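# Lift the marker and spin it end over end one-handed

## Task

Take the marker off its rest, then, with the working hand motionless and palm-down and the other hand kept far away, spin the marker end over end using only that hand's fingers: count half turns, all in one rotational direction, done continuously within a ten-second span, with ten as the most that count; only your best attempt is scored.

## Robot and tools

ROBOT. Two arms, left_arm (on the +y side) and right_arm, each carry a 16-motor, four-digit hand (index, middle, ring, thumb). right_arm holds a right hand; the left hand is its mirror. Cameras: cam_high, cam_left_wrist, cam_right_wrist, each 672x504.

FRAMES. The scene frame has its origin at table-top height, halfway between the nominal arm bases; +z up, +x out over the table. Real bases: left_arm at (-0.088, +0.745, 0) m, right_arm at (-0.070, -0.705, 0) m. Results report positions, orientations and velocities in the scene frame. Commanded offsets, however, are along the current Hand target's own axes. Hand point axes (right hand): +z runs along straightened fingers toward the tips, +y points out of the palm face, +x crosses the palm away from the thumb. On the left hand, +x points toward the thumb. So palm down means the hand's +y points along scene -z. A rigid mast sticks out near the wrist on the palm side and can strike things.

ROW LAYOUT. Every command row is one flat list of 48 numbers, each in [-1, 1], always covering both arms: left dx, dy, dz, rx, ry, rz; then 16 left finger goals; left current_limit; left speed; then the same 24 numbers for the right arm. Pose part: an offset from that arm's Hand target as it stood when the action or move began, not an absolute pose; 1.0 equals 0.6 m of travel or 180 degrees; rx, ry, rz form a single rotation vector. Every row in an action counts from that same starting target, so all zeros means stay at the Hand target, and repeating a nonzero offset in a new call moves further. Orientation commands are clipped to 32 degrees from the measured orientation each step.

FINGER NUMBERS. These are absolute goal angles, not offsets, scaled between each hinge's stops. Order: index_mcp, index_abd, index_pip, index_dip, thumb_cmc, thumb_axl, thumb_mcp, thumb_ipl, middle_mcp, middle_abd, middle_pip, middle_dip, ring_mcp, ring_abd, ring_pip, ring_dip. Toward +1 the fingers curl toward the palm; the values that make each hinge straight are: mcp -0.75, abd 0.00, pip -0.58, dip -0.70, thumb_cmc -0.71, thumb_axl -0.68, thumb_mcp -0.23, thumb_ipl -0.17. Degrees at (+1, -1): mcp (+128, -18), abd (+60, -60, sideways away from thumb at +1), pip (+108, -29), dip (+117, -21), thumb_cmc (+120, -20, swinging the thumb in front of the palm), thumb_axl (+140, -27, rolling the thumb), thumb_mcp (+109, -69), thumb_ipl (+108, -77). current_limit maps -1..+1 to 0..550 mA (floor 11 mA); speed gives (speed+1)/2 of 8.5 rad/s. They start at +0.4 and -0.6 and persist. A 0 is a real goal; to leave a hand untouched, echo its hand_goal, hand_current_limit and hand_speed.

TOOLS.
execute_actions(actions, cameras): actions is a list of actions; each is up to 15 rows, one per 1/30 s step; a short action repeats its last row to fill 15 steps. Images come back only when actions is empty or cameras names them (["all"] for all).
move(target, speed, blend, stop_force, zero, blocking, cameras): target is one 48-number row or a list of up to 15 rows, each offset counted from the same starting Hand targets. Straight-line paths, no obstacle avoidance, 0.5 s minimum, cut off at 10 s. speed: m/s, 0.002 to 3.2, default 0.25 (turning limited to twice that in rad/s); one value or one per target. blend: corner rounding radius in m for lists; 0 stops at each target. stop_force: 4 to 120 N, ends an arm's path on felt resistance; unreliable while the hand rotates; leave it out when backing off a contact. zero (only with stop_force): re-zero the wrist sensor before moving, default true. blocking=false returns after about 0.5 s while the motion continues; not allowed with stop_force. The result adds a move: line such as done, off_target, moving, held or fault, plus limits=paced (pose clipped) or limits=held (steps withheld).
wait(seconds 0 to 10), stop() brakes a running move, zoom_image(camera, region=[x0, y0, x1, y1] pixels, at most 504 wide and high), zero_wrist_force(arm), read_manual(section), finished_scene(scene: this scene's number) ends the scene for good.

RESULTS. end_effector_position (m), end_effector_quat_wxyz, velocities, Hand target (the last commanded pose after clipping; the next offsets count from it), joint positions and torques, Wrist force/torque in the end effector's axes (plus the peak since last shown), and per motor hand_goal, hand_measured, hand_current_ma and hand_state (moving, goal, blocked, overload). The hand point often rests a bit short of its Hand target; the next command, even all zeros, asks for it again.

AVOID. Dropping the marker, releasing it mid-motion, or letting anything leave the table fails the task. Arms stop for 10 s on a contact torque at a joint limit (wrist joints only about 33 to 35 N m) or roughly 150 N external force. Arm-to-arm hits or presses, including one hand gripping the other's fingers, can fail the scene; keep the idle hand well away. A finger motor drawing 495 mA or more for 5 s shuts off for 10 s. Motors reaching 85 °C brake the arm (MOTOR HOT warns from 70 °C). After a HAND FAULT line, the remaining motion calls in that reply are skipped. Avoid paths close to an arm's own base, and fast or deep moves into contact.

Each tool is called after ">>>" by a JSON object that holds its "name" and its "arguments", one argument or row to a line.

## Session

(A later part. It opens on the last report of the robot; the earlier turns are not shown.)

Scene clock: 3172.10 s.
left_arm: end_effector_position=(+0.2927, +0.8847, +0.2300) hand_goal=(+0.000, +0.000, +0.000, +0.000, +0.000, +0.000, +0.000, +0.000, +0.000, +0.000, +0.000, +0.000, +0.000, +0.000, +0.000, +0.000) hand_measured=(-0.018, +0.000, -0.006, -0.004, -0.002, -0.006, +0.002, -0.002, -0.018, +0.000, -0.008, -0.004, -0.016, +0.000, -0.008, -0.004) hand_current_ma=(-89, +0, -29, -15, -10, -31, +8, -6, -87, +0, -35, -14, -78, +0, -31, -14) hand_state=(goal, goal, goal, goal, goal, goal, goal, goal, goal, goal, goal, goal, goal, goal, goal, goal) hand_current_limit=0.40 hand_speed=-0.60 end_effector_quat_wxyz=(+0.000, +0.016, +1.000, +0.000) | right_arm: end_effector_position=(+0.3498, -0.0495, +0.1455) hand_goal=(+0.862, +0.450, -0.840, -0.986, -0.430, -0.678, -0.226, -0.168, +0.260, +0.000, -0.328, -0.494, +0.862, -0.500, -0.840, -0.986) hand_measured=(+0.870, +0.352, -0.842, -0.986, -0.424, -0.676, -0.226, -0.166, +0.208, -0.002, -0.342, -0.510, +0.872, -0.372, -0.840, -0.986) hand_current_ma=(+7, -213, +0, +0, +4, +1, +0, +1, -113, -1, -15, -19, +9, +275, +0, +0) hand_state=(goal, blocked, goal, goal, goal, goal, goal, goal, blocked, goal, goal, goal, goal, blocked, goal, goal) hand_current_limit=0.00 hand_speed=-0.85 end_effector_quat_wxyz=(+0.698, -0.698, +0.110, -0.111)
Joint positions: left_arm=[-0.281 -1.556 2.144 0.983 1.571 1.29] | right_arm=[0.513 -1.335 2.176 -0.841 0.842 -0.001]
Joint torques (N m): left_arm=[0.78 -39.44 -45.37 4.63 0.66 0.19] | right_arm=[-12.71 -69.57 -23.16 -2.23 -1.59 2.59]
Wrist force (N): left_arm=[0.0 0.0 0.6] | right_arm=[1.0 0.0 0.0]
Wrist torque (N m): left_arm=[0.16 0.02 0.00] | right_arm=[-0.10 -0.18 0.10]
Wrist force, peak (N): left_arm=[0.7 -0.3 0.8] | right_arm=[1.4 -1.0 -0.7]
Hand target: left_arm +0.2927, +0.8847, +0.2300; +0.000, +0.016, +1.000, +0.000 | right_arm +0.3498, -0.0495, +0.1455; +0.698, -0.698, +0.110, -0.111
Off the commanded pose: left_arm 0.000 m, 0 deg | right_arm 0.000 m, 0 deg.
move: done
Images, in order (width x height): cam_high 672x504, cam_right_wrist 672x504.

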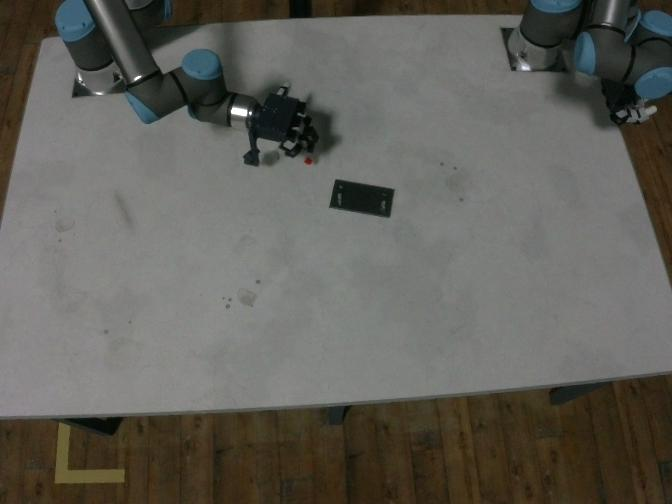

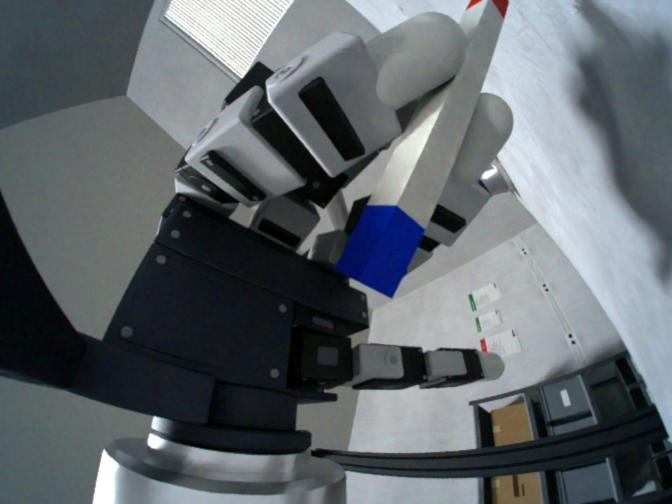

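>>> {"name": "move", "arguments": {
  "target": [
    [0,0,0,0,0,0,0,0,0,0,0,0,0,0,0,0,0,0,0,0,0,0,0.4,-0.6, 0,0,0,0,0,0,0.863,0.45,-0.839,-0.986,-0.43,-0.678,-0.226,-0.168,0.3,0,-0.314,-0.44,0.863,-0.5,-0.839,-0.986,0,-0.85],
    [0,0,0,0,0,0,0,0,0,0,0,0,0,0,0,0,0,0,0,0,0,0,0.4,-0.6, 0,0,0,0,0,0,0.863,0.45,-0.839,-0.986,-0.43,-0.678,-0.226,-0.168,0.32,0,-0.29,-0.37,0.863,-0.5,-0.839,-0.986,0,-0.85]
  ],
  "cameras": ["cam_high","cam_right_wrist"]
}}

>>> {"name": "zoom_image", "arguments": {
  "camera": "cam_right_wrist",
  "region": [270, 0, 672, 320]
}}

Scene clock: 3179.83 s.
left_arm: end_effector_position=(+0.2927, +0.8847, +0.2300) hand_goal=(+0.000, +0.000, +0.000, +0.000, +0.000, +0.000, +0.000, +0.000, +0.000, +0.000, +0.000, +0.000, +0.000, +0.000, +0.000, +0.000) hand_measured=(-0.018, +0.000, -0.006, -0.004, -0.002, -0.006, +0.002, -0.002, -0.018, +0.000, -0.008, -0.004, -0.016, +0.000, -0.008, -0.004) hand_current_ma=(-89, +0, -29, -15, -10, -31, +8, -6, -87, +0, -35, -14, -78, +0, -31, -14) hand_state=(goal, goal, goal, goal, goal, goal, goal, goal, goal, goal, goal, goal, goal, goal, goal, goal) hand_current_limit=0.40 hand_speed=-0.60 end_effector_quat_wxyz=(+0.000, +0.016, +1.000, +0.000) | right_arm: end_effector_position=(+0.3498, -0.0495, +0.1455) hand_goal=(+0.862, +0.450, -0.840, -0.986, -0.430, -0.678, -0.226, -0.168, +0.320, +0.000, -0.290, -0.370, +0.862, -0.500, -0.840, -0.986) hand_measured=(+0.878, +0.352, -0.836, -0.982, -0.424, -0.676, -0.226, -0.166, +0.236, -0.002, -0.342, -0.400, +0.880, -0.372, -0.832, -0.984) hand_current_ma=(+20, -213, +2, +2, +4, +1, +0, +1, -228, -1, -103, -45, +24, +275, +5, +1) hand_state=(goal, blocked, goal, goal, goal, goal, goal, goal, blocked, goal, blocked, blocked, goal, blocked, goal, goal) hand_current_limit=0.00 hand_speed=-0.85 end_effector_quat_wxyz=(+0.698, -0.698, +0.110, -0.111)
Joint positions: left_arm=[-0.281 -1.556 2.144 0.983 1.571 1.29] | right_arm=[0.513 -1.335 2.176 -0.841 0.842 -0.001]
Joint torques (N m): left_arm=[0.56 -39.67 -44.21 4.99 0.16 0.5] | right_arm=[-11.03 -69.25 -23.74 -1.75 -1.58 3.14]
Wrist force (N): left_arm=[-0.7 0.1 0.0] | right_arm=[0.8 0.3 -0.2]
Wrist torque (N m): left_arm=[0.21 0.10 -0.06] | right_arm=[-0.04 -0.16 0.09]
Wrist force, peak (N): left_arm=[-0.7 0.5 0.7] | right_arm=[1.5 -0.5 -0.7]
Hand target: left_arm +0.2927, +0.8847, +0.2300; +0.000, +0.016, +1.000, +0.000 | right_arm +0.3498, -0.0495, +0.1455; +0.698, -0.698, +0.110, -0.111
Off the commanded pose: left_arm 0.000 m, 0 deg | right_arm 0.000 m, 0 deg.
move: done
Images, in order (width x height): cam_high 672x504, cam_right_wrist 672x504.

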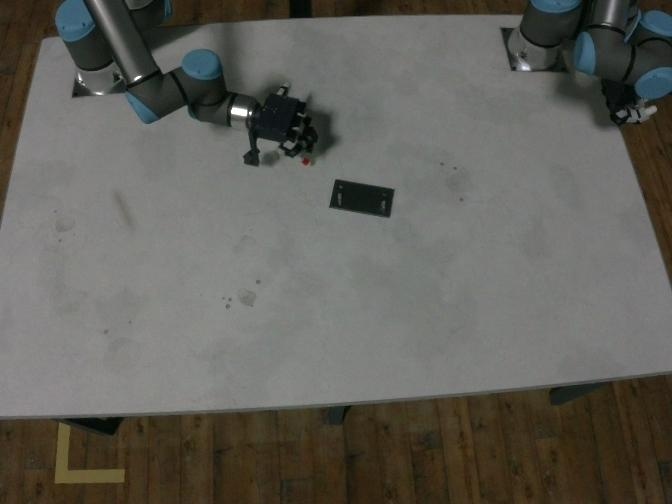

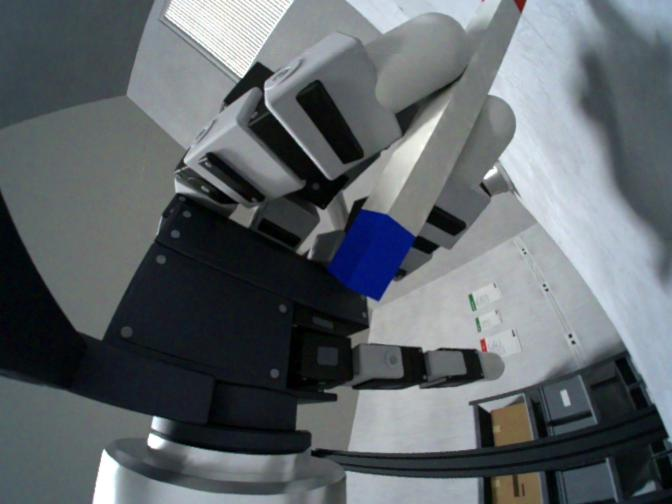

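Scaled by 1.254 from the camera's 672x504 image, which has a finer 960x720 frame.

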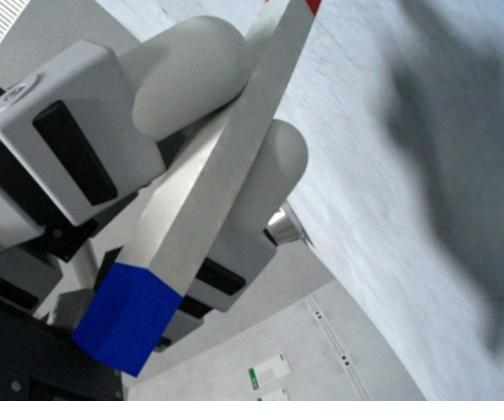

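>>> {"name": "move", "arguments": {
  "target": [
    [0,0,0,0,0,0,0,0,0,0,0,0,0,0,0,0,0,0,0,0,0,0,0.4,-0.6, 0,0,0,0,0,0,0.863,0.42,-0.839,-0.986,-0.43,-0.678,-0.226,-0.168,0.3,0,-0.3,-0.37,0.863,-0.445,-0.839,-0.986,0,-0.85],
    [0,0,0,0,0,0,0,0,0,0,0,0,0,0,0,0,0,0,0,0,0,0,0.4,-0.6, 0,0,0,0,0,0,0.863,0.42,-0.839,-0.986,-0.43,-0.678,-0.226,-0.168,0.36,0,-0.27,-0.3,0.863,-0.445,-0.839,-0.986,0,-0.85]
  ],
  "cameras": ["cam_right_wrist"]
}}

>>> {"name": "zoom_image", "arguments": {
  "camera": "cam_right_wrist",
  "region": [270, 0, 672, 320]
}}

Scene clock: 3225.47 s.
left_arm: end_effector_position=(+0.2927, +0.8847, +0.2300) hand_goal=(+0.000, +0.000, +0.000, +0.000, +0.000, +0.000, +0.000, +0.000, +0.000, +0.000, +0.000, +0.000, +0.000, +0.000, +0.000, +0.000) hand_measured=(-0.018, +0.000, -0.006, -0.004, -0.002, -0.006, +0.002, -0.002, -0.018, +0.000, -0.008, -0.004, -0.016, +0.000, -0.008, -0.004) hand_current_ma=(-89, +0, -29, -15, -10, -31, +8, -6, -87, +0, -35, -14, -78, +0, -31, -14) hand_state=(goal, goal, goal, goal, goal, goal, goal, goal, goal, goal, goal, goal, goal, goal, goal, goal) hand_current_limit=0.40 hand_speed=-0.60 end_effector_quat_wxyz=(+0.000, +0.016, +1.000, +0.000) | right_arm: end_effector_position=(+0.3498, -0.0495, +0.1455) hand_goal=(+0.862, +0.420, -0.840, -0.986, -0.430, -0.678, -0.226, -0.168, +0.360, +0.000, -0.270, -0.300, +0.862, -0.446, -0.840, -0.986) hand_measured=(+0.880, +0.352, -0.836, -0.982, -0.424, -0.676, -0.226, -0.166, +0.268, -0.002, -0.328, -0.332, +0.882, -0.370, -0.832, -0.982) hand_current_ma=(+22, -124, +3, +2, +4, +1, +0, +1, -262, +0, -118, -48, +26, +150, +7, +2) hand_state=(goal, blocked, goal, goal, goal, goal, goal, goal, blocked, goal, blocked, blocked, goal, blocked, goal, goal) hand_current_limit=0.00 hand_speed=-0.85 end_effector_quat_wxyz=(+0.698, -0.698, +0.110, -0.111)
Joint positions: left_arm=[-0.281 -1.556 2.144 0.983 1.571 1.29] | right_arm=[0.513 -1.335 2.176 -0.841 0.842 -0.001]
Joint torques (N m): left_arm=[-1.38 -41.08 -44.78 4.98 0.69 0.4] | right_arm=[-12.08 -69.93 -24.28 -1.88 -1.67 2.95]
Wrist force (N): left_arm=[-0.1 -0.1 0.6] | right_arm=[0.9 -0.1 -0.2]
Wrist torque (N m): left_arm=[0.14 0.05 -0.01] | right_arm=[-0.10 -0.17 0.09]
Wrist force, peak (N): left_arm=[-0.8 0.1 0.6] | right_arm=[1.5 -0.7 -0.4]
Hand target: left_arm +0.2927, +0.8847, +0.2300; +0.000, +0.016, +1.000, +0.000 | right_arm +0.3498, -0.0495, +0.1455; +0.698, -0.698, +0.110, -0.111
Off the commanded pose: left_arm 0.000 m, 0 deg | right_arm 0.000 m, 0 deg.
move: done
Images, in order (width x height): cam_right_wrist 672x504.

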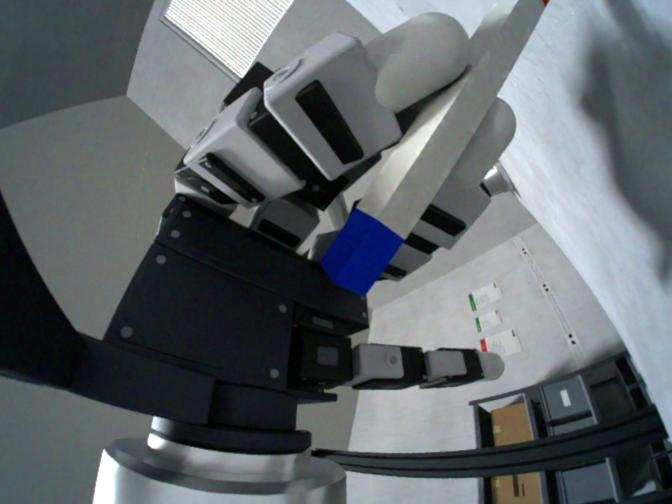

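Scaled by 1.254 from the camera's 672x504 image, which has a finer 960x720 frame.

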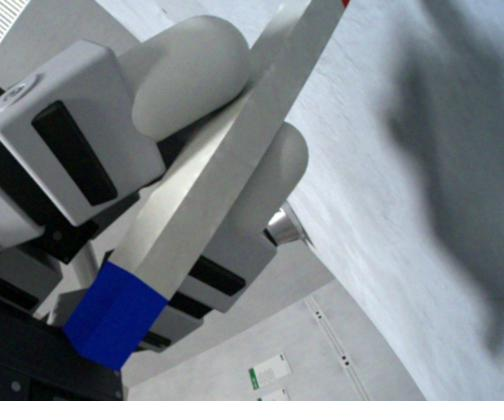

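>>> {"name": "move", "arguments": {
  "target": [
    [0,0,0,0,0,0,0,0,0,0,0,0,0,0,0,0,0,0,0,0,0,0,0.4,-0.6, 0,0,0,0,0,0,0.863,0.42,-0.839,-0.986,-0.43,-0.678,-0.226,-0.168,0.39,0,-0.25,-0.25,0.863,-0.445,-0.839,-0.986,0.5,-0.85]
  ],
  "cameras": ["cam_high","cam_right_wrist"]
}}

>>> {"name": "zoom_image", "arguments": {
  "camera": "cam_right_wrist",
  "region": [270, 0, 672, 320]
}}

>>> {"name": "zoom_image", "arguments": {
  "camera": "cam_high",
  "region": [220, 60, 360, 180]
}}

Scene clock: 3285.53 s.
left_arm: end_effector_position=(+0.2927, +0.8847, +0.2300) hand_goal=(+0.000, +0.000, +0.000, +0.000, +0.000, +0.000, +0.000, +0.000, +0.000, +0.000, +0.000, +0.000, +0.000, +0.000, +0.000, +0.000) hand_measured=(-0.018, +0.000, -0.006, -0.004, -0.002, -0.006, +0.002, -0.002, -0.018, +0.000, -0.008, -0.004, -0.016, +0.000, -0.008, -0.004) hand_current_ma=(-89, +0, -29, -15, -10, -31, +8, -6, -87, +0, -35, -14, -78, +0, -31, -14) hand_state=(goal, goal, goal, goal, goal, goal, goal, goal, goal, goal, goal, goal, goal, goal, goal, goal) hand_current_limit=0.40 hand_speed=-0.60 end_effector_quat_wxyz=(+0.000, +0.016, +1.000, +0.000) | right_arm: end_effector_position=(+0.3498, -0.0495, +0.1455) hand_goal=(+0.862, +0.420, -0.840, -0.986, -0.430, -0.678, -0.226, -0.168, +0.390, +0.000, -0.250, -0.250, +0.862, -0.446, -0.840, -0.986) hand_measured=(+0.884, +0.352, -0.832, -0.982, -0.424, -0.676, -0.226, -0.166, +0.282, -0.002, -0.322, -0.286, +0.886, -0.368, -0.828, -0.980) hand_current_ma=(+31, -124, +6, +2, +4, +1, +0, +1, -335, +0, -164, -60, +35, +151, +11, +4) hand_state=(blocked, blocked, goal, goal, goal, goal, goal, goal, blocked, goal, blocked, blocked, blocked, blocked, goal, goal) hand_current_limit=0.50 hand_speed=-0.85 end_effector_quat_wxyz=(+0.698, -0.698, +0.110, -0.111)
Joint positions: left_arm=[-0.281 -1.556 2.144 0.983 1.571 1.29] | right_arm=[0.513 -1.335 2.176 -0.841 0.842 -0.001]
Joint torques (N m): left_arm=[0.11 -43.35 -44.85 4.35 0.77 -0.04] | right_arm=[-10.73 -71.14 -25.57 -0.96 -1.77 2.85]
Wrist force (N): left_arm=[-0.4 0.4 0.1] | right_arm=[0.9 -0.7 -0.8]
Wrist torque (N m): left_arm=[0.25 0.06 -0.04] | right_arm=[-0.11 -0.16 0.07]
Wrist force, peak (N): left_arm=[-0.1 0.3 1.1] | right_arm=[1.5 -0.5 0.2]
Hand target: left_arm +0.2927, +0.8847, +0.2300; +0.000, +0.016, +1.000, +0.000 | right_arm +0.3498, -0.0495, +0.1455; +0.698, -0.698, +0.110, -0.111
Off the commanded pose: left_arm 0.000 m, 0 deg | right_arm 0.000 m, 0 deg.
move: done
Images, in order (width x height): cam_high 672x504, cam_right_wrist 672x504.

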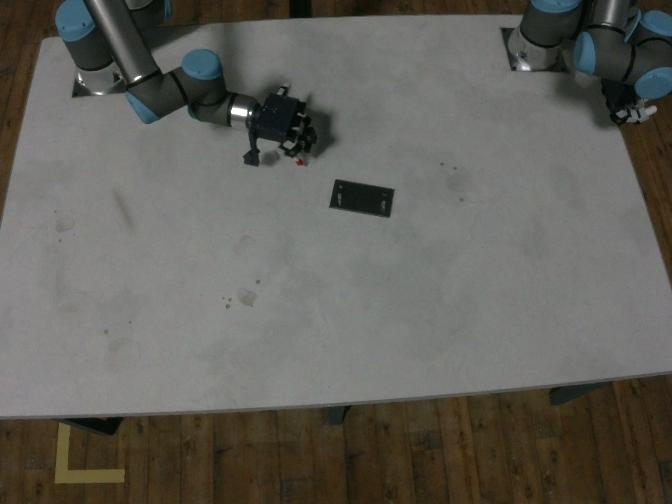

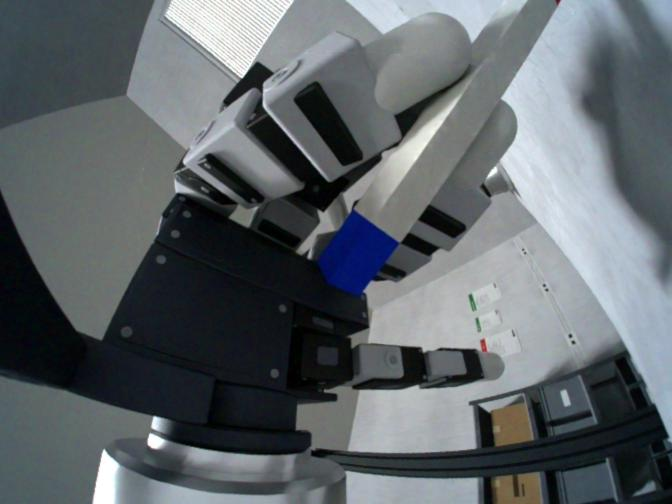

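Scaled by 1.254 from the camera's 672x504 image, which has a finer 960x720 frame.

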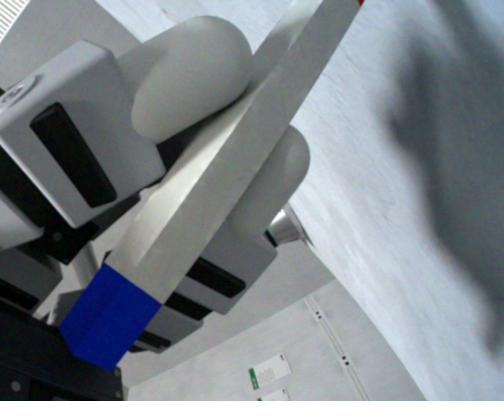

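Scaled by 3.600.

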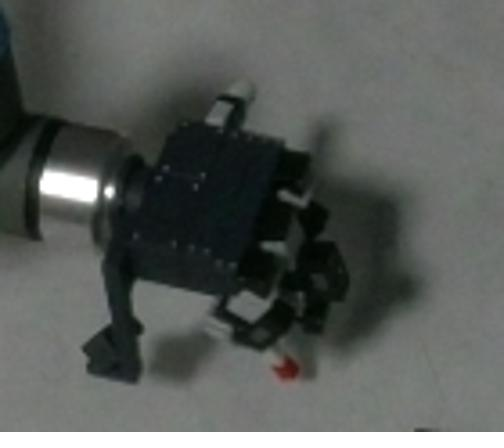

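>>> {"name": "move", "arguments": {
  "target": [
    [0,0,0,0,0,0,0,0,0,0,0,0,0,0,0,0,0,0,0,0,0,0,0.4,-0.6, 0,0,0,0,0,0,0.863,0.42,-0.839,-0.986,-0.43,-0.678,-0.226,-0.168,-0.3,0,-0.4,-0.5,0.863,-0.445,-0.839,-0.986,0.4,-0.7],
    [0,0,0,0,0,0,0,0,0,0,0,0,0,0,0,0,0,0,0,0,0,0,0.4,-0.6, 0,0,0,0,0,0,0.863,0.42,-0.839,-0.986,-0.43,-0.678,-0.226,-0.168,-0.959,0,0.956,0.536,0.863,-0.445,-0.839,-0.986,0.4,-0.7]
  ],
  "cameras": ["cam_right_wrist"]
}}

>>> {"name": "zoom_image", "arguments": {
  "camera": "cam_right_wrist",
  "region": [270, 0, 672, 320]
}}

Scene clock: 3339.47 s.
left_arm: end_effector_position=(+0.2927, +0.8847, +0.2300) hand_goal=(+0.000, +0.000, +0.000, +0.000, +0.000, +0.000, +0.000, +0.000, +0.000, +0.000, +0.000, +0.000, +0.000, +0.000, +0.000, +0.000) hand_measured=(-0.018, +0.000, -0.006, -0.004, -0.002, -0.006, +0.002, -0.002, -0.018, +0.000, -0.008, -0.004, -0.016, +0.000, -0.008, -0.004) hand_current_ma=(-89, +0, -29, -15, -10, -31, +8, -6, -87, +0, -35, -14, -78, +0, -31, -14) hand_state=(goal, goal, goal, goal, goal, goal, goal, goal, goal, goal, goal, goal, goal, goal, goal, goal) hand_current_limit=0.40 hand_speed=-0.60 end_effector_quat_wxyz=(+0.000, +0.016, +1.000, +0.000) | right_arm: end_effector_position=(+0.3498, -0.0495, +0.1455) hand_goal=(+0.862, +0.420, -0.840, -0.986, -0.430, -0.678, -0.226, -0.168, -0.960, +0.000, +0.956, +0.536, +0.862, -0.446, -0.840, -0.986) hand_measured=(+0.858, +0.352, -0.846, -0.988, -0.424, -0.676, -0.226, -0.166, -0.944, -0.002, +0.954, +0.534, +0.864, -0.368, -0.844, -0.988) hand_current_ma=(-2, -124, -4, -1, +4, +1, +0, +1, +18, +0, -1, -1, +1, +151, -2, -1) hand_state=(goal, blocked, goal, goal, goal, goal, goal, goal, goal, goal, goal, goal, goal, blocked, goal, goal) hand_current_limit=0.40 hand_speed=-0.70 end_effector_quat_wxyz=(+0.698, -0.698, +0.110, -0.111)
Joint positions: left_arm=[-0.281 -1.556 2.144 0.983 1.571 1.29] | right_arm=[0.513 -1.335 2.176 -0.841 0.842 -0.001]
Joint torques (N m): left_arm=[0.93 -39.95 -45.26 5.05 0.59 -0.09] | right_arm=[-12.72 -66.89 -26.5 -1.06 -1.49 2.97]
Wrist force (N): left_arm=[-0.2 0.5 0.7] | right_arm=[1.2 -0.2 -0.2]
Wrist torque (N m): left_arm=[0.21 0.06 -0.03] | right_arm=[-0.13 -0.20 0.10]
Wrist force, peak (N): left_arm=[-0.4 0.8 0.8] | right_arm=[1.5 -0.8 0.1]
Hand target: left_arm +0.2927, +0.8847, +0.2300; +0.000, +0.016, +1.000, +0.000 | right_arm +0.3498, -0.0495, +0.1455; +0.698, -0.698, +0.110, -0.111
Off the commanded pose: left_arm 0.000 m, 0 deg | right_arm 0.000 m, 0 deg.
move: done
Images, in order (width x height): cam_right_wrist 672x504.

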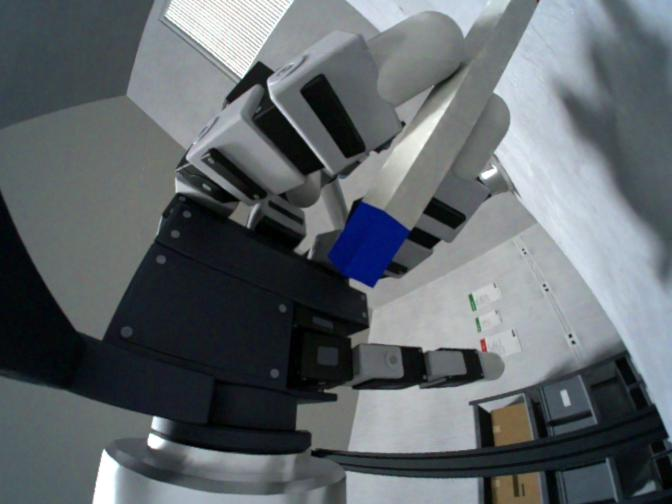

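Scaled by 1.254 from the camera's 672x504 image, which has a finer 960x720 frame.

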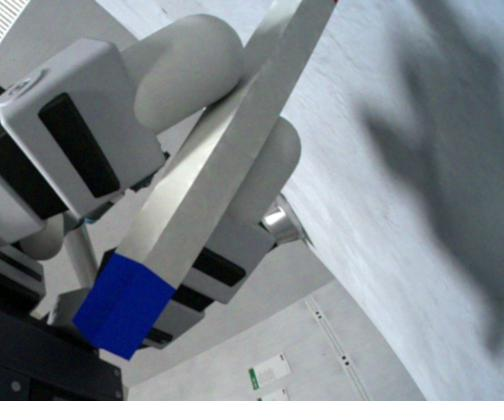

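>>> {"name": "move", "arguments": {
  "target": [
    [0,0,0,0,0,0,0,0,0,0,0,0,0,0,0,0,0,0,0,0,0,0,0.4,-0.6, 0,0,0,0,0,0,0.723,0.385,-0.752,-0.58,-0.43,-0.678,-0.226,-0.168,-0.959,0,0.956,0.536,0.723,-0.405,-0.752,-0.58,0.4,-0.7],
    [0,0,0,0,0,0,0,0,0,0,0,0,0,0,0,0,0,0,0,0,0,0,0.4,-0.6, 0,0,0,0,0,0,0.578,0.4,-0.664,-0.159,-0.43,-0.678,-0.226,-0.168,-0.959,0,0.956,0.536,0.578,-0.42,-0.664,-0.159,0.4,-0.7],
    [0,0,0,0,0,0,0,0,0,0,0,0,0,0,0,0,0,0,0,0,0,0,0.4,-0.6, 0,0,0,0,0,0,0.438,0.49,-0.577,0.246,-0.43,-0.678,-0.226,-0.168,-0.959,0,0.956,0.536,0.438,-0.515,-0.577,0.246,0.4,-0.7]
  ],
  "cameras": ["cam_high","cam_right_wrist"]
}}

>>> {"name": "zoom_image", "arguments": {
  "camera": "cam_right_wrist",
  "region": [170, 0, 672, 400]
}}

>>> {"name": "zoom_image", "arguments": {
  "camera": "cam_high",
  "region": [220, 60, 360, 180]
}}

Scene clock: 3370.60 s.
left_arm: end_effector_position=(+0.2927, +0.8847, +0.2300) hand_goal=(+0.000, +0.000, +0.000, +0.000, +0.000, +0.000, +0.000, +0.000, +0.000, +0.000, +0.000, +0.000, +0.000, +0.000, +0.000, +0.000) hand_measured=(-0.018, +0.000, -0.006, -0.004, -0.002, -0.006, +0.002, -0.002, -0.018, +0.000, -0.008, -0.004, -0.016, +0.000, -0.008, -0.004) hand_current_ma=(-89, +0, -29, -15, -10, -31, +8, -6, -87, +0, -35, -14, -78, +0, -31, -14) hand_state=(goal, goal, goal, goal, goal, goal, goal, goal, goal, goal, goal, goal, goal, goal, goal, goal) hand_current_limit=0.40 hand_speed=-0.60 end_effector_quat_wxyz=(+0.000, +0.016, +1.000, +0.000) | right_arm: end_effector_position=(+0.3498, -0.0495, +0.1455) hand_goal=(+0.438, +0.490, -0.578, +0.246, -0.430, -0.678, -0.226, -0.168, -0.960, +0.000, +0.956, +0.536, +0.438, -0.516, -0.578, +0.246) hand_measured=(+0.434, +0.458, -0.584, +0.242, -0.424, -0.676, -0.226, -0.166, -0.944, -0.002, +0.954, +0.534, +0.450, -0.492, -0.576, +0.246) hand_current_ma=(-2, -40, -4, -2, +4, +1, +0, +1, +18, +0, -1, -1, +12, +28, +1, +0) hand_state=(goal, blocked, goal, goal, goal, goal, goal, goal, goal, goal, goal, goal, goal, blocked, goal, goal) hand_current_limit=0.40 hand_speed=-0.70 end_effector_quat_wxyz=(+0.698, -0.698, +0.110, -0.111)
Joint positions: left_arm=[-0.281 -1.556 2.144 0.983 1.571 1.29] | right_arm=[0.513 -1.335 2.176 -0.841 0.842 -0.001]
Joint torques (N m): left_arm=[1.9 -38.68 -45.14 5.07 0.62 0.14] | right_arm=[-9.79 -65.98 -26.62 -0.62 -1.38 2.99]
Wrist force (N): left_arm=[-0.5 0.1 0.5] | right_arm=[1.0 -0.8 -0.4]
Wrist torque (N m): left_arm=[0.17 0.09 -0.05] | right_arm=[-0.21 -0.18 0.09]
Wrist force, peak (N): left_arm=[-0.7 0.0 0.9] | right_arm=[1.6 -0.5 -0.4]
Hand target: left_arm +0.2927, +0.8847, +0.2300; +0.000, +0.016, +1.000, +0.000 | right_arm +0.3498, -0.0495, +0.1455; +0.698, -0.698, +0.110, -0.111
Off the commanded pose: left_arm 0.000 m, 0 deg | right_arm 0.000 m, 0 deg.
move: done
Images, in order (width x height): cam_high 672x504, cam_right_wrist 672x504.

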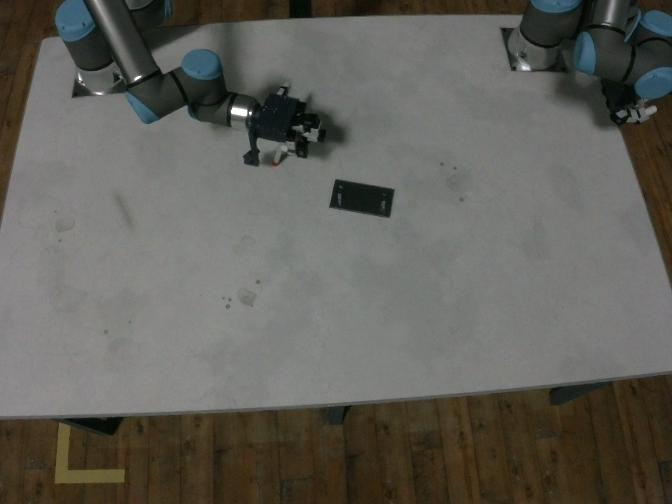

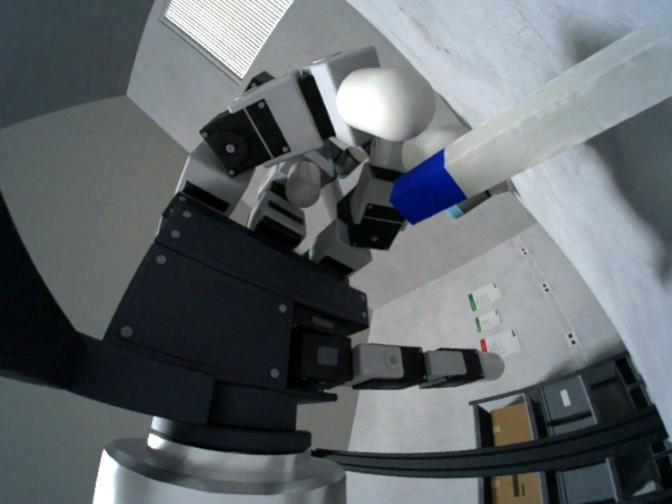

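Scaled by 1.004 from the camera's 672x504 image, which has a finer 960x720 frame.

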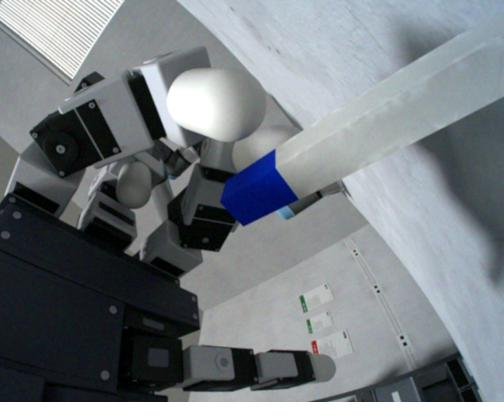

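Scaled by 3.600.

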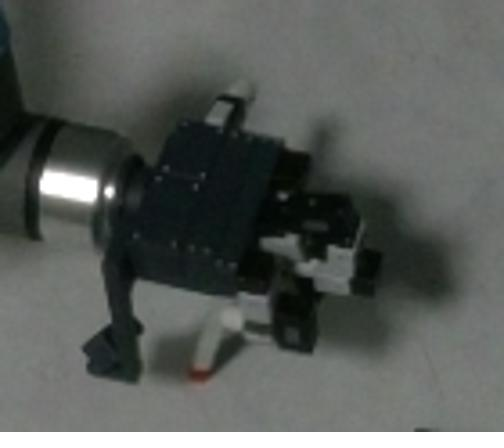

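>>> {"name": "zoom_image", "arguments": {
  "camera": "cam_right_wrist",
  "region": [320, 30, 540, 240]
}}

>>> {"name": "zoom_image", "arguments": {
  "camera": "cam_high",
  "region": [255, 120, 335, 175]
}}

Scaled by 2.291 from the camera's 672x504 image, which has a finer 960x720 frame.

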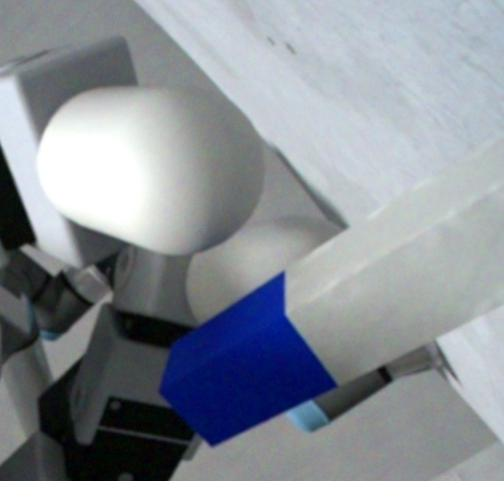

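Scaled by 6.300.

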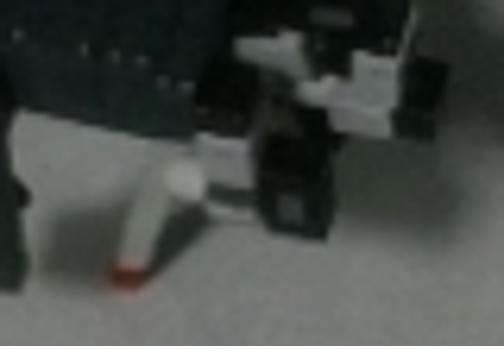

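>>> {"name": "move", "arguments": {
  "target": [
    [0,0,0,0,0,0,0,0,0,0,0,0,0,0,0,0,0,0,0,0,0,0,0.4,-0.6, 0,0,0,-0.111,0,0,0.438,0.49,-0.577,0.246,-0.43,-0.678,-0.226,-0.168,-0.959,0,0.956,0.536,0.438,-0.515,-0.577,0.246,0.4,-0.7]
  ],
  "speed": 0.1,
  "cameras": ["cam_high","cam_right_wrist"]
}}

>>> {"name": "zoom_image", "arguments": {
  "camera": "cam_high",
  "region": [220, 60, 360, 180]
}}

Scene clock: 3491.97 s.
left_arm: end_effector_position=(+0.2927, +0.8847, +0.2300) hand_goal=(+0.000, +0.000, +0.000, +0.000, +0.000, +0.000, +0.000, +0.000, +0.000, +0.000, +0.000, +0.000, +0.000, +0.000, +0.000, +0.000) hand_measured=(-0.018, +0.000, -0.006, -0.004, -0.002, -0.006, +0.002, -0.002, -0.018, +0.000, -0.008, -0.004, -0.016, +0.000, -0.008, -0.004) hand_current_ma=(-89, +0, -29, -15, -10, -31, +8, -6, -87, +0, -35, -14, -78, +0, -31, -14) hand_state=(goal, goal, goal, goal, goal, goal, goal, goal, goal, goal, goal, goal, goal, goal, goal, goal) hand_current_limit=0.40 hand_speed=-0.60 end_effector_quat_wxyz=(+0.000, +0.016, +1.000, +0.000) | right_arm: end_effector_position=(+0.3498, -0.0495, +0.1455) hand_goal=(+0.438, +0.490, -0.578, +0.246, -0.430, -0.678, -0.226, -0.168, -0.960, +0.000, +0.956, +0.536, +0.438, -0.516, -0.578, +0.246) hand_measured=(+0.432, +0.458, -0.584, +0.242, -0.424, -0.676, -0.226, -0.166, -0.946, -0.002, +0.954, +0.534, +0.446, -0.492, -0.576, +0.246) hand_current_ma=(-4, -39, -4, -2, +4, +1, +0, +1, +16, +0, -1, -1, +8, +28, +1, +0) hand_state=(goal, blocked, goal, goal, goal, goal, goal, goal, goal, goal, goal, goal, goal, blocked, goal, goal) hand_current_limit=0.40 hand_speed=-0.70 end_effector_quat_wxyz=(-0.567, +0.809, -0.128, +0.090)
Joint positions: left_arm=[-0.281 -1.556 2.144 0.983 1.571 1.29] | right_arm=[0.565 -1.295 1.958 -0.227 0.942 -0.269]
Joint torques (N m): left_arm=[-1.04 -41.15 -43.4 4.88 0.77 -0.19] | right_arm=[13.78 -43.52 -47.55 1.95 1.9 -3.41]
Wrist force (N): left_arm=[-0.2 -0.1 0.2] | right_arm=[1.0 -1.1 0.0]
Wrist torque (N m): left_arm=[0.18 0.06 -0.02] | right_arm=[-0.16 -0.18 0.29]
Wrist force, peak (N): left_arm=[-0.6 0.1 0.8] | right_arm=[1.7 -2.0 0.3]
Hand target: left_arm +0.2927, +0.8847, +0.2300; +0.000, +0.016, +1.000, +0.000 | right_arm +0.3498, -0.0495, +0.1455; -0.567, +0.809, -0.128, +0.090
Off the commanded pose: left_arm 0.000 m, 0 deg | right_arm 0.000 m, 0 deg.
move: done
Images, in order (width x height): cam_high 672x504, cam_right_wrist 672x504.

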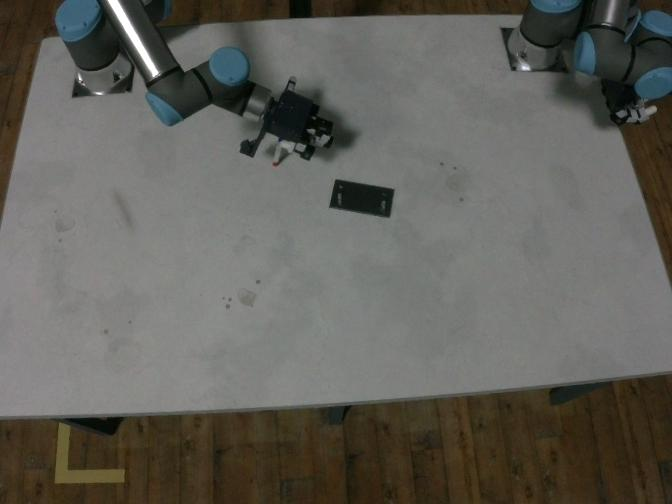

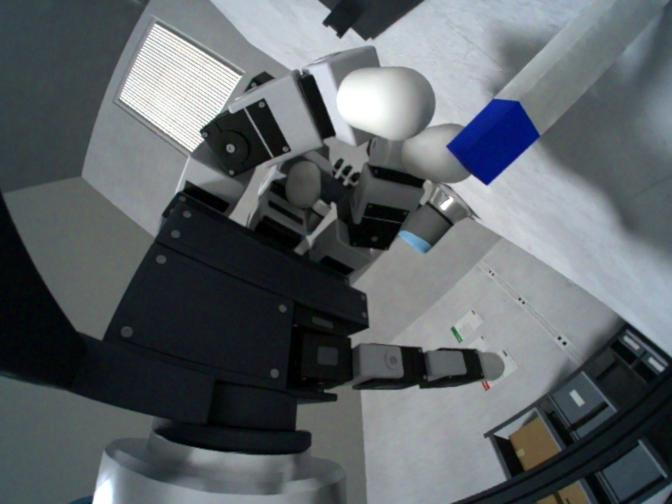

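Scaled by 3.600.

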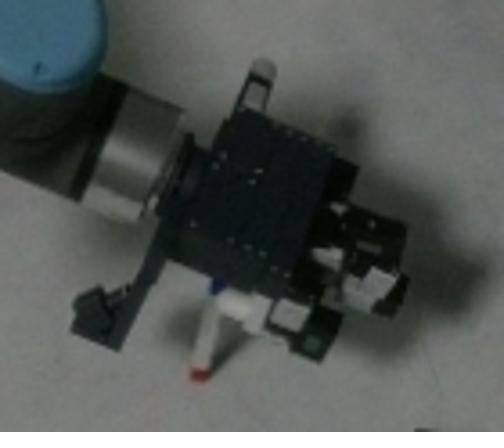

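>>> {"name": "move", "arguments": {
  "target": [
    [0,0,0,0,0,0,0,0,0,0,0,0,0,0,0,0,0,0,0,0,0,0,0.4,-0.6, 0,0,0,0.111,0,0,0.438,0.49,-0.577,0.246,-0.43,-0.678,-0.226,-0.168,-0.959,0,0.956,0.536,0.438,-0.515,-0.577,0.246,0.4,-0.7]
  ],
  "speed": 0.05,
  "cameras": ["cam_high","cam_right_wrist"]
}}

>>> {"name": "zoom_image", "arguments": {
  "camera": "cam_high",
  "region": [255, 115, 325, 175]
}}

>>> {"name": "zoom_image", "arguments": {
  "camera": "cam_right_wrist",
  "region": [320, 30, 672, 310]
}}

Scene clock: 3557.73 s.
left_arm: end_effector_position=(+0.2927, +0.8847, +0.2300) hand_goal=(+0.000, +0.000, +0.000, +0.000, +0.000, +0.000, +0.000, +0.000, +0.000, +0.000, +0.000, +0.000, +0.000, +0.000, +0.000, +0.000) hand_measured=(-0.018, +0.000, -0.006, -0.004, -0.002, -0.006, +0.002, -0.002, -0.018, +0.000, -0.008, -0.004, -0.016, +0.000, -0.008, -0.004) hand_current_ma=(-89, +0, -29, -15, -10, -31, +8, -6, -87, +0, -35, -14, -78, +0, -31, -14) hand_state=(goal, goal, goal, goal, goal, goal, goal, goal, goal, goal, goal, goal, goal, goal, goal, goal) hand_current_limit=0.40 hand_speed=-0.60 end_effector_quat_wxyz=(+0.000, +0.016, +1.000, +0.000) | right_arm: end_effector_position=(+0.3498, -0.0495, +0.1456) hand_goal=(+0.438, +0.490, -0.578, +0.246, -0.430, -0.678, -0.226, -0.168, -0.960, +0.000, +0.956, +0.536, +0.438, -0.516, -0.578, +0.246) hand_measured=(+0.432, +0.458, -0.584, +0.242, -0.424, -0.676, -0.226, -0.166, -0.946, -0.002, +0.954, +0.534, +0.446, -0.492, -0.576, +0.246) hand_current_ma=(-4, -39, -4, -2, +4, +1, +0, +1, +16, +0, -1, -1, +8, +27, +1, +0) hand_state=(goal, blocked, goal, goal, goal, goal, goal, goal, goal, goal, goal, goal, goal, blocked, goal, goal) hand_current_limit=0.40 hand_speed=-0.70 end_effector_quat_wxyz=(+0.698, -0.699, +0.110, -0.111)
Joint positions: left_arm=[-0.281 -1.556 2.144 0.983 1.571 1.29] | right_arm=[0.513 -1.335 2.176 -0.841 0.842 -0.001]
Joint torques (N m): left_arm=[0.36 -42.05 -44.13 4.63 0.75 0.07] | right_arm=[-13.52 -38.21 -18.78 -3.7 -1.36 3.8]
Wrist force (N): left_arm=[-0.4 0.2 0.7] | right_arm=[0.7 -0.8 -0.3]
Wrist torque (N m): left_arm=[0.17 0.08 -0.04] | right_arm=[-0.22 -0.14 0.05]
Wrist force, peak (N): left_arm=[-0.3 -0.6 0.9] | right_arm=[1.2 -1.5 -0.1]
Hand target: left_arm +0.2927, +0.8847, +0.2300; +0.000, +0.016, +1.000, +0.000 | right_arm +0.3498, -0.0495, +0.1455; +0.698, -0.698, +0.110, -0.111
Off the commanded pose: left_arm 0.000 m, 0 deg | right_arm 0.000 m, 0 deg.
move: done
Images, in order (width x height): cam_high 672x504, cam_right_wrist 672x504.

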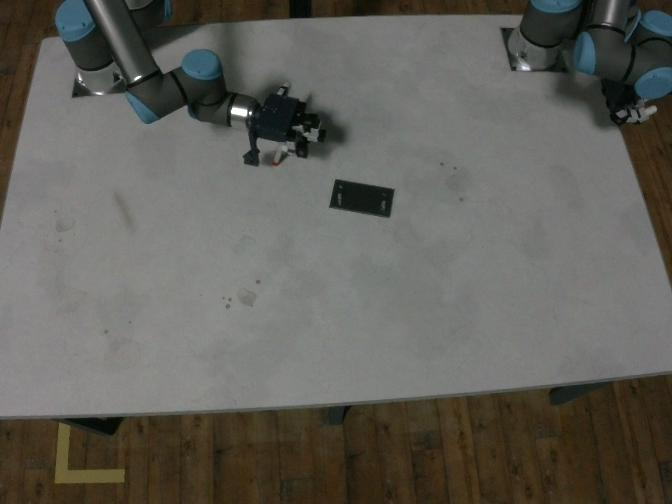

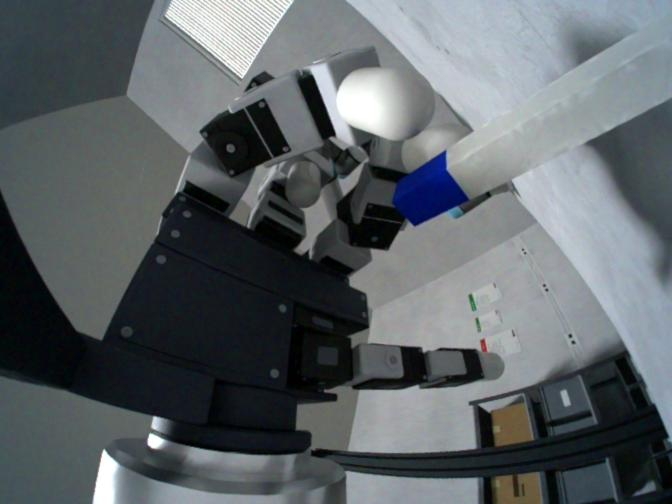

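Scaled by 7.200.

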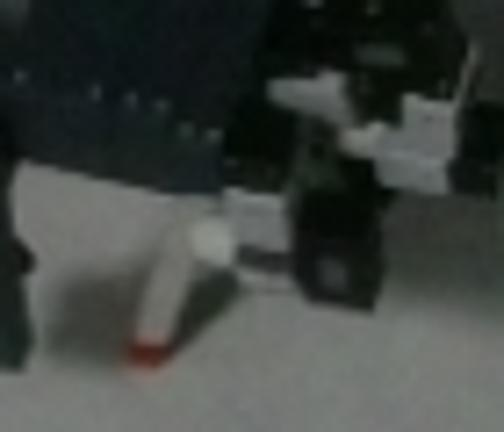

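Scaled by 1.432 from the camera's 672x504 image, which has a finer 960x720 frame.

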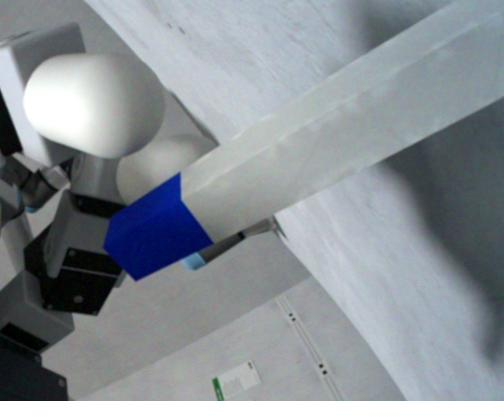

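>>> {"name": "move", "arguments": {
  "target": [
    [0,0,0,0,0,0,0,0,0,0,0,0,0,0,0,0,0,0,0,0,0,0,0.4,-0.6, 0,0,-0.0333,0,0,0,0.438,0.49,-0.577,0.246,-0.43,-0.678,-0.226,-0.168,-0.959,0,0.956,0.536,0.438,-0.515,-0.577,0.246,0.4,-0.7]
  ],
  "speed": 0.02,
  "cameras": ["cam_high","cam_right_wrist"]
}}

>>> {"name": "zoom_image", "arguments": {
  "camera": "cam_high",
  "region": [255, 115, 325, 175]
}}

>>> {"name": "zoom_image", "arguments": {
  "camera": "cam_right_wrist",
  "region": [320, 30, 672, 310]
}}

Scene clock: 3571.27 s.
left_arm: end_effector_position=(+0.2927, +0.8847, +0.2300) hand_goal=(+0.000, +0.000, +0.000, +0.000, +0.000, +0.000, +0.000, +0.000, +0.000, +0.000, +0.000, +0.000, +0.000, +0.000, +0.000, +0.000) hand_measured=(-0.018, +0.000, -0.006, -0.004, -0.002, -0.006, +0.002, -0.002, -0.018, +0.000, -0.008, -0.004, -0.016, +0.000, -0.008, -0.004) hand_current_ma=(-89, +0, -29, -15, -10, -31, +8, -6, -87, +0, -35, -14, -78, +0, -31, -14) hand_state=(goal, goal, goal, goal, goal, goal, goal, goal, goal, goal, goal, goal, goal, goal, goal, goal) hand_current_limit=0.40 hand_speed=-0.60 end_effector_quat_wxyz=(+0.000, +0.016, +1.000, +0.000) | right_arm: end_effector_position=(+0.3436, -0.0684, +0.1455) hand_goal=(+0.438, +0.490, -0.578, +0.246, -0.430, -0.678, -0.226, -0.168, -0.960, +0.000, +0.956, +0.536, +0.438, -0.516, -0.578, +0.246) hand_measured=(+0.432, +0.458, -0.584, +0.242, -0.424, -0.676, -0.226, -0.166, -0.946, -0.002, +0.954, +0.534, +0.446, -0.492, -0.576, +0.246) hand_current_ma=(-4, -39, -4, -2, +4, +1, +0, +1, +16, +0, -1, -1, +8, +27, +1, +0) hand_state=(goal, blocked, goal, goal, goal, goal, goal, goal, goal, goal, goal, goal, goal, blocked, goal, goal) hand_current_limit=0.40 hand_speed=-0.70 end_effector_quat_wxyz=(+0.698, -0.698, +0.110, -0.111)
Joint positions: left_arm=[-0.281 -1.556 2.144 0.983 1.571 1.29] | right_arm=[0.487 -1.36 2.211 -0.85 0.816 -0.001]
Joint torques (N m): left_arm=[2 -42.34 -44.39 4.87 0.66 0.43] | right_arm=[-11.98 -68.82 -20.03 -3.78 -1.6 3.61]
Wrist force (N): left_arm=[-0.5 0.3 0.4] | right_arm=[1.0 -0.5 -0.1]
Wrist torque (N m): left_arm=[0.21 0.09 -0.05] | right_arm=[-0.21 -0.18 0.09]
Wrist force, peak (N): left_arm=[-0.6 0.6 0.7] | right_arm=[1.6 -0.6 -0.2]
Hand target: left_arm +0.2927, +0.8847, +0.2300; +0.000, +0.016, +1.000, +0.000 | right_arm +0.3436, -0.0685, +0.1455; +0.698, -0.698, +0.110, -0.111
Off the commanded pose: left_arm 0.000 m, 0 deg | right_arm 0.000 m, 0 deg.
move: done
Images, in order (width x height): cam_high 672x504, cam_right_wrist 672x504.

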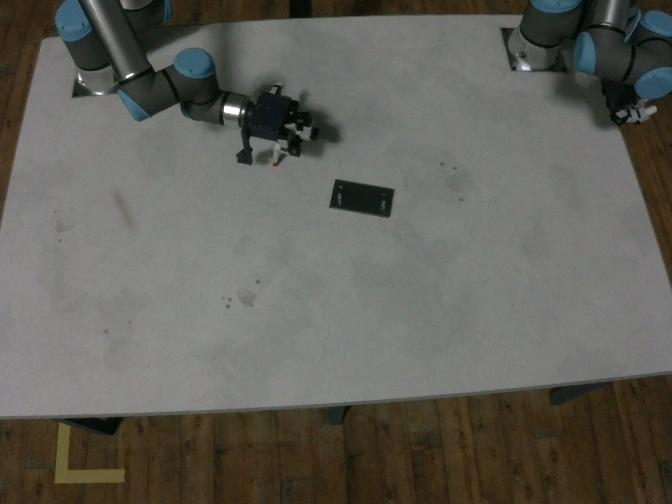

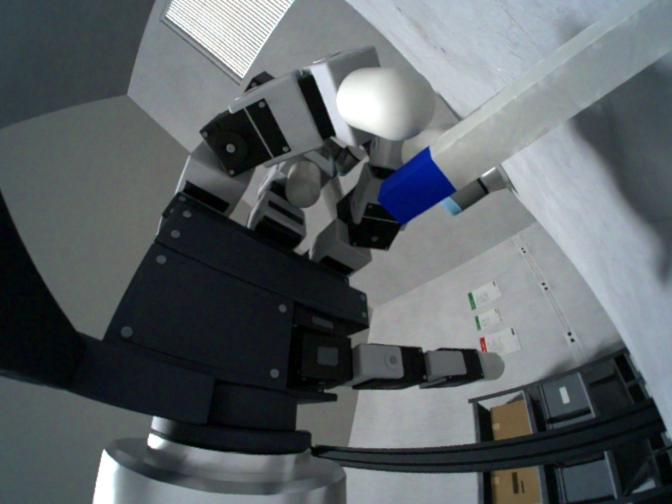

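Scaled by 7.200.

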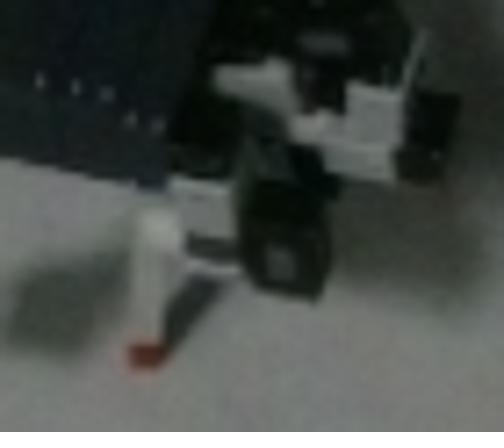

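Scaled by 1.432 from the camera's 672x504 image, which has a finer 960x720 frame.

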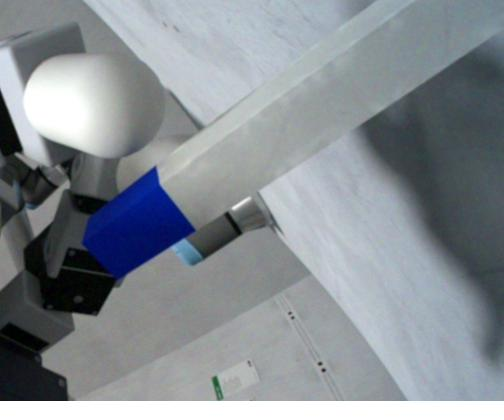

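>>> {"name": "move", "arguments": {
  "target": [
    [0,0,0,0,0,0,0,0,0,0,0,0,0,0,0,0,0,0,0,0,0,0,0.4,-0.6, 0,0,-0.015,0,0,0,0.438,0.49,-0.577,0.246,-0.43,-0.678,-0.226,-0.168,-0.959,0,0.956,0.536,0.438,-0.515,-0.577,0.246,0.4,-0.7]
  ],
  "speed": 0.02,
  "cameras": ["cam_high","cam_right_wrist"]
}}

>>> {"name": "zoom_image", "arguments": {
  "camera": "cam_high",
  "region": [255, 115, 325, 175]
}}

>>> {"name": "zoom_image", "arguments": {
  "camera": "cam_right_wrist",
  "region": [320, 30, 672, 310]
}}

Scene clock: 3592.73 s.
left_arm: end_effector_position=(+0.2927, +0.8847, +0.2300) hand_goal=(+0.000, +0.000, +0.000, +0.000, +0.000, +0.000, +0.000, +0.000, +0.000, +0.000, +0.000, +0.000, +0.000, +0.000, +0.000, +0.000) hand_measured=(-0.018, +0.000, -0.006, -0.004, -0.002, -0.006, +0.002, -0.002, -0.018, +0.000, -0.008, -0.004, -0.016, +0.000, -0.008, -0.004) hand_current_ma=(-89, +0, -29, -15, -10, -31, +8, -6, -87, +0, -35, -14, -78, +0, -31, -14) hand_state=(goal, goal, goal, goal, goal, goal, goal, goal, goal, goal, goal, goal, goal, goal, goal, goal) hand_current_limit=0.40 hand_speed=-0.60 end_effector_quat_wxyz=(+0.000, +0.016, +1.000, +0.000) | right_arm: end_effector_position=(+0.3409, -0.0769, +0.1455) hand_goal=(+0.438, +0.490, -0.578, +0.246, -0.430, -0.678, -0.226, -0.168, -0.960, +0.000, +0.956, +0.536, +0.438, -0.516, -0.578, +0.246) hand_measured=(+0.432, +0.458, -0.584, +0.242, -0.424, -0.676, -0.226, -0.166, -0.946, -0.002, +0.954, +0.534, +0.446, -0.492, -0.576, +0.246) hand_current_ma=(-4, -39, -4, -2, +4, +1, +0, +1, +16, +0, -1, -1, +8, +27, +1, +0) hand_state=(goal, blocked, goal, goal, goal, goal, goal, goal, goal, goal, goal, goal, goal, blocked, goal, goal) hand_current_limit=0.40 hand_speed=-0.70 end_effector_quat_wxyz=(+0.698, -0.698, +0.110, -0.111)
Joint positions: left_arm=[-0.281 -1.556 2.144 0.983 1.571 1.29] | right_arm=[0.474 -1.372 2.226 -0.854 0.803 -0.001]
Joint torques (N m): left_arm=[-0.91 -42.15 -44 4.97 0.47 0.32] | right_arm=[-14.47 -66.65 -20.34 -3.24 -1.46 2.59]
Wrist force (N): left_arm=[-0.5 0.2 0.4] | right_arm=[0.9 -0.4 -0.3]
Wrist torque (N m): left_arm=[0.19 0.09 -0.05] | right_arm=[-0.18 -0.17 0.08]
Wrist force, peak (N): left_arm=[0.0 0.9 0.5] | right_arm=[1.6 -0.6 -0.7]
Hand target: left_arm +0.2927, +0.8847, +0.2300; +0.000, +0.016, +1.000, +0.000 | right_arm +0.3408, -0.0770, +0.1455; +0.698, -0.698, +0.110, -0.111
Off the commanded pose: left_arm 0.000 m, 0 deg | right_arm 0.000 m, 0 deg.
move: done
Images, in order (width x height): cam_high 672x504, cam_right_wrist 672x504.

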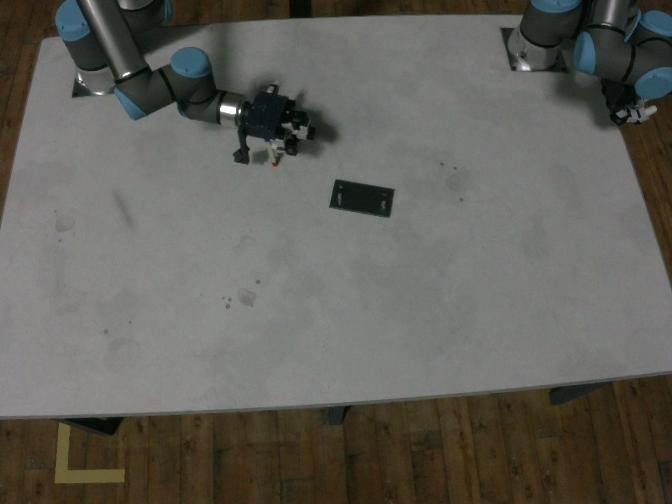

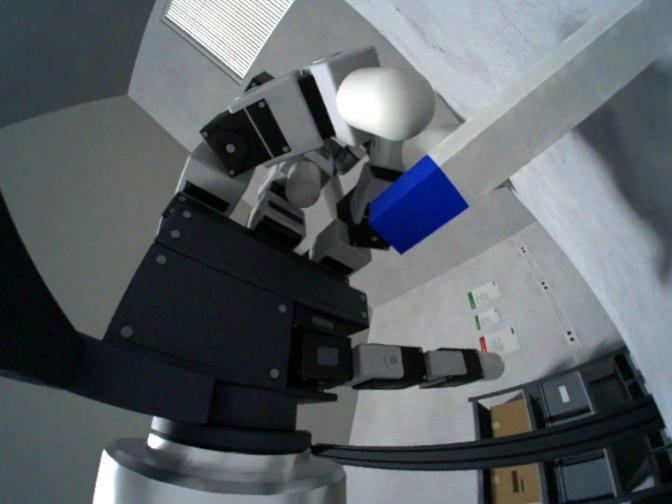

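Scaled by 7.200.

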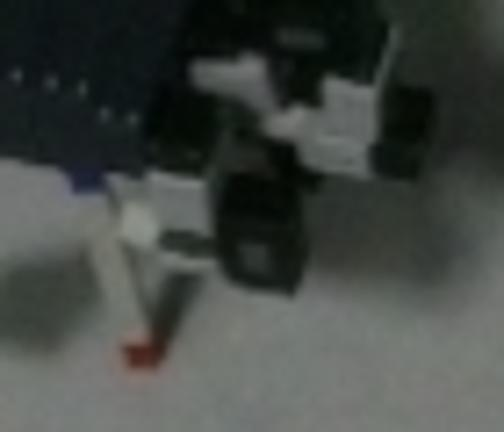

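Scaled by 1.432 from the camera's 672x504 image, which has a finer 960x720 frame.

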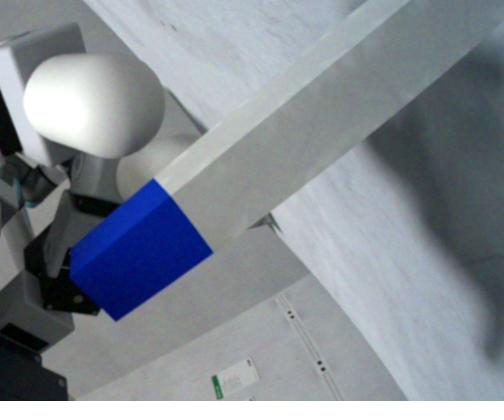

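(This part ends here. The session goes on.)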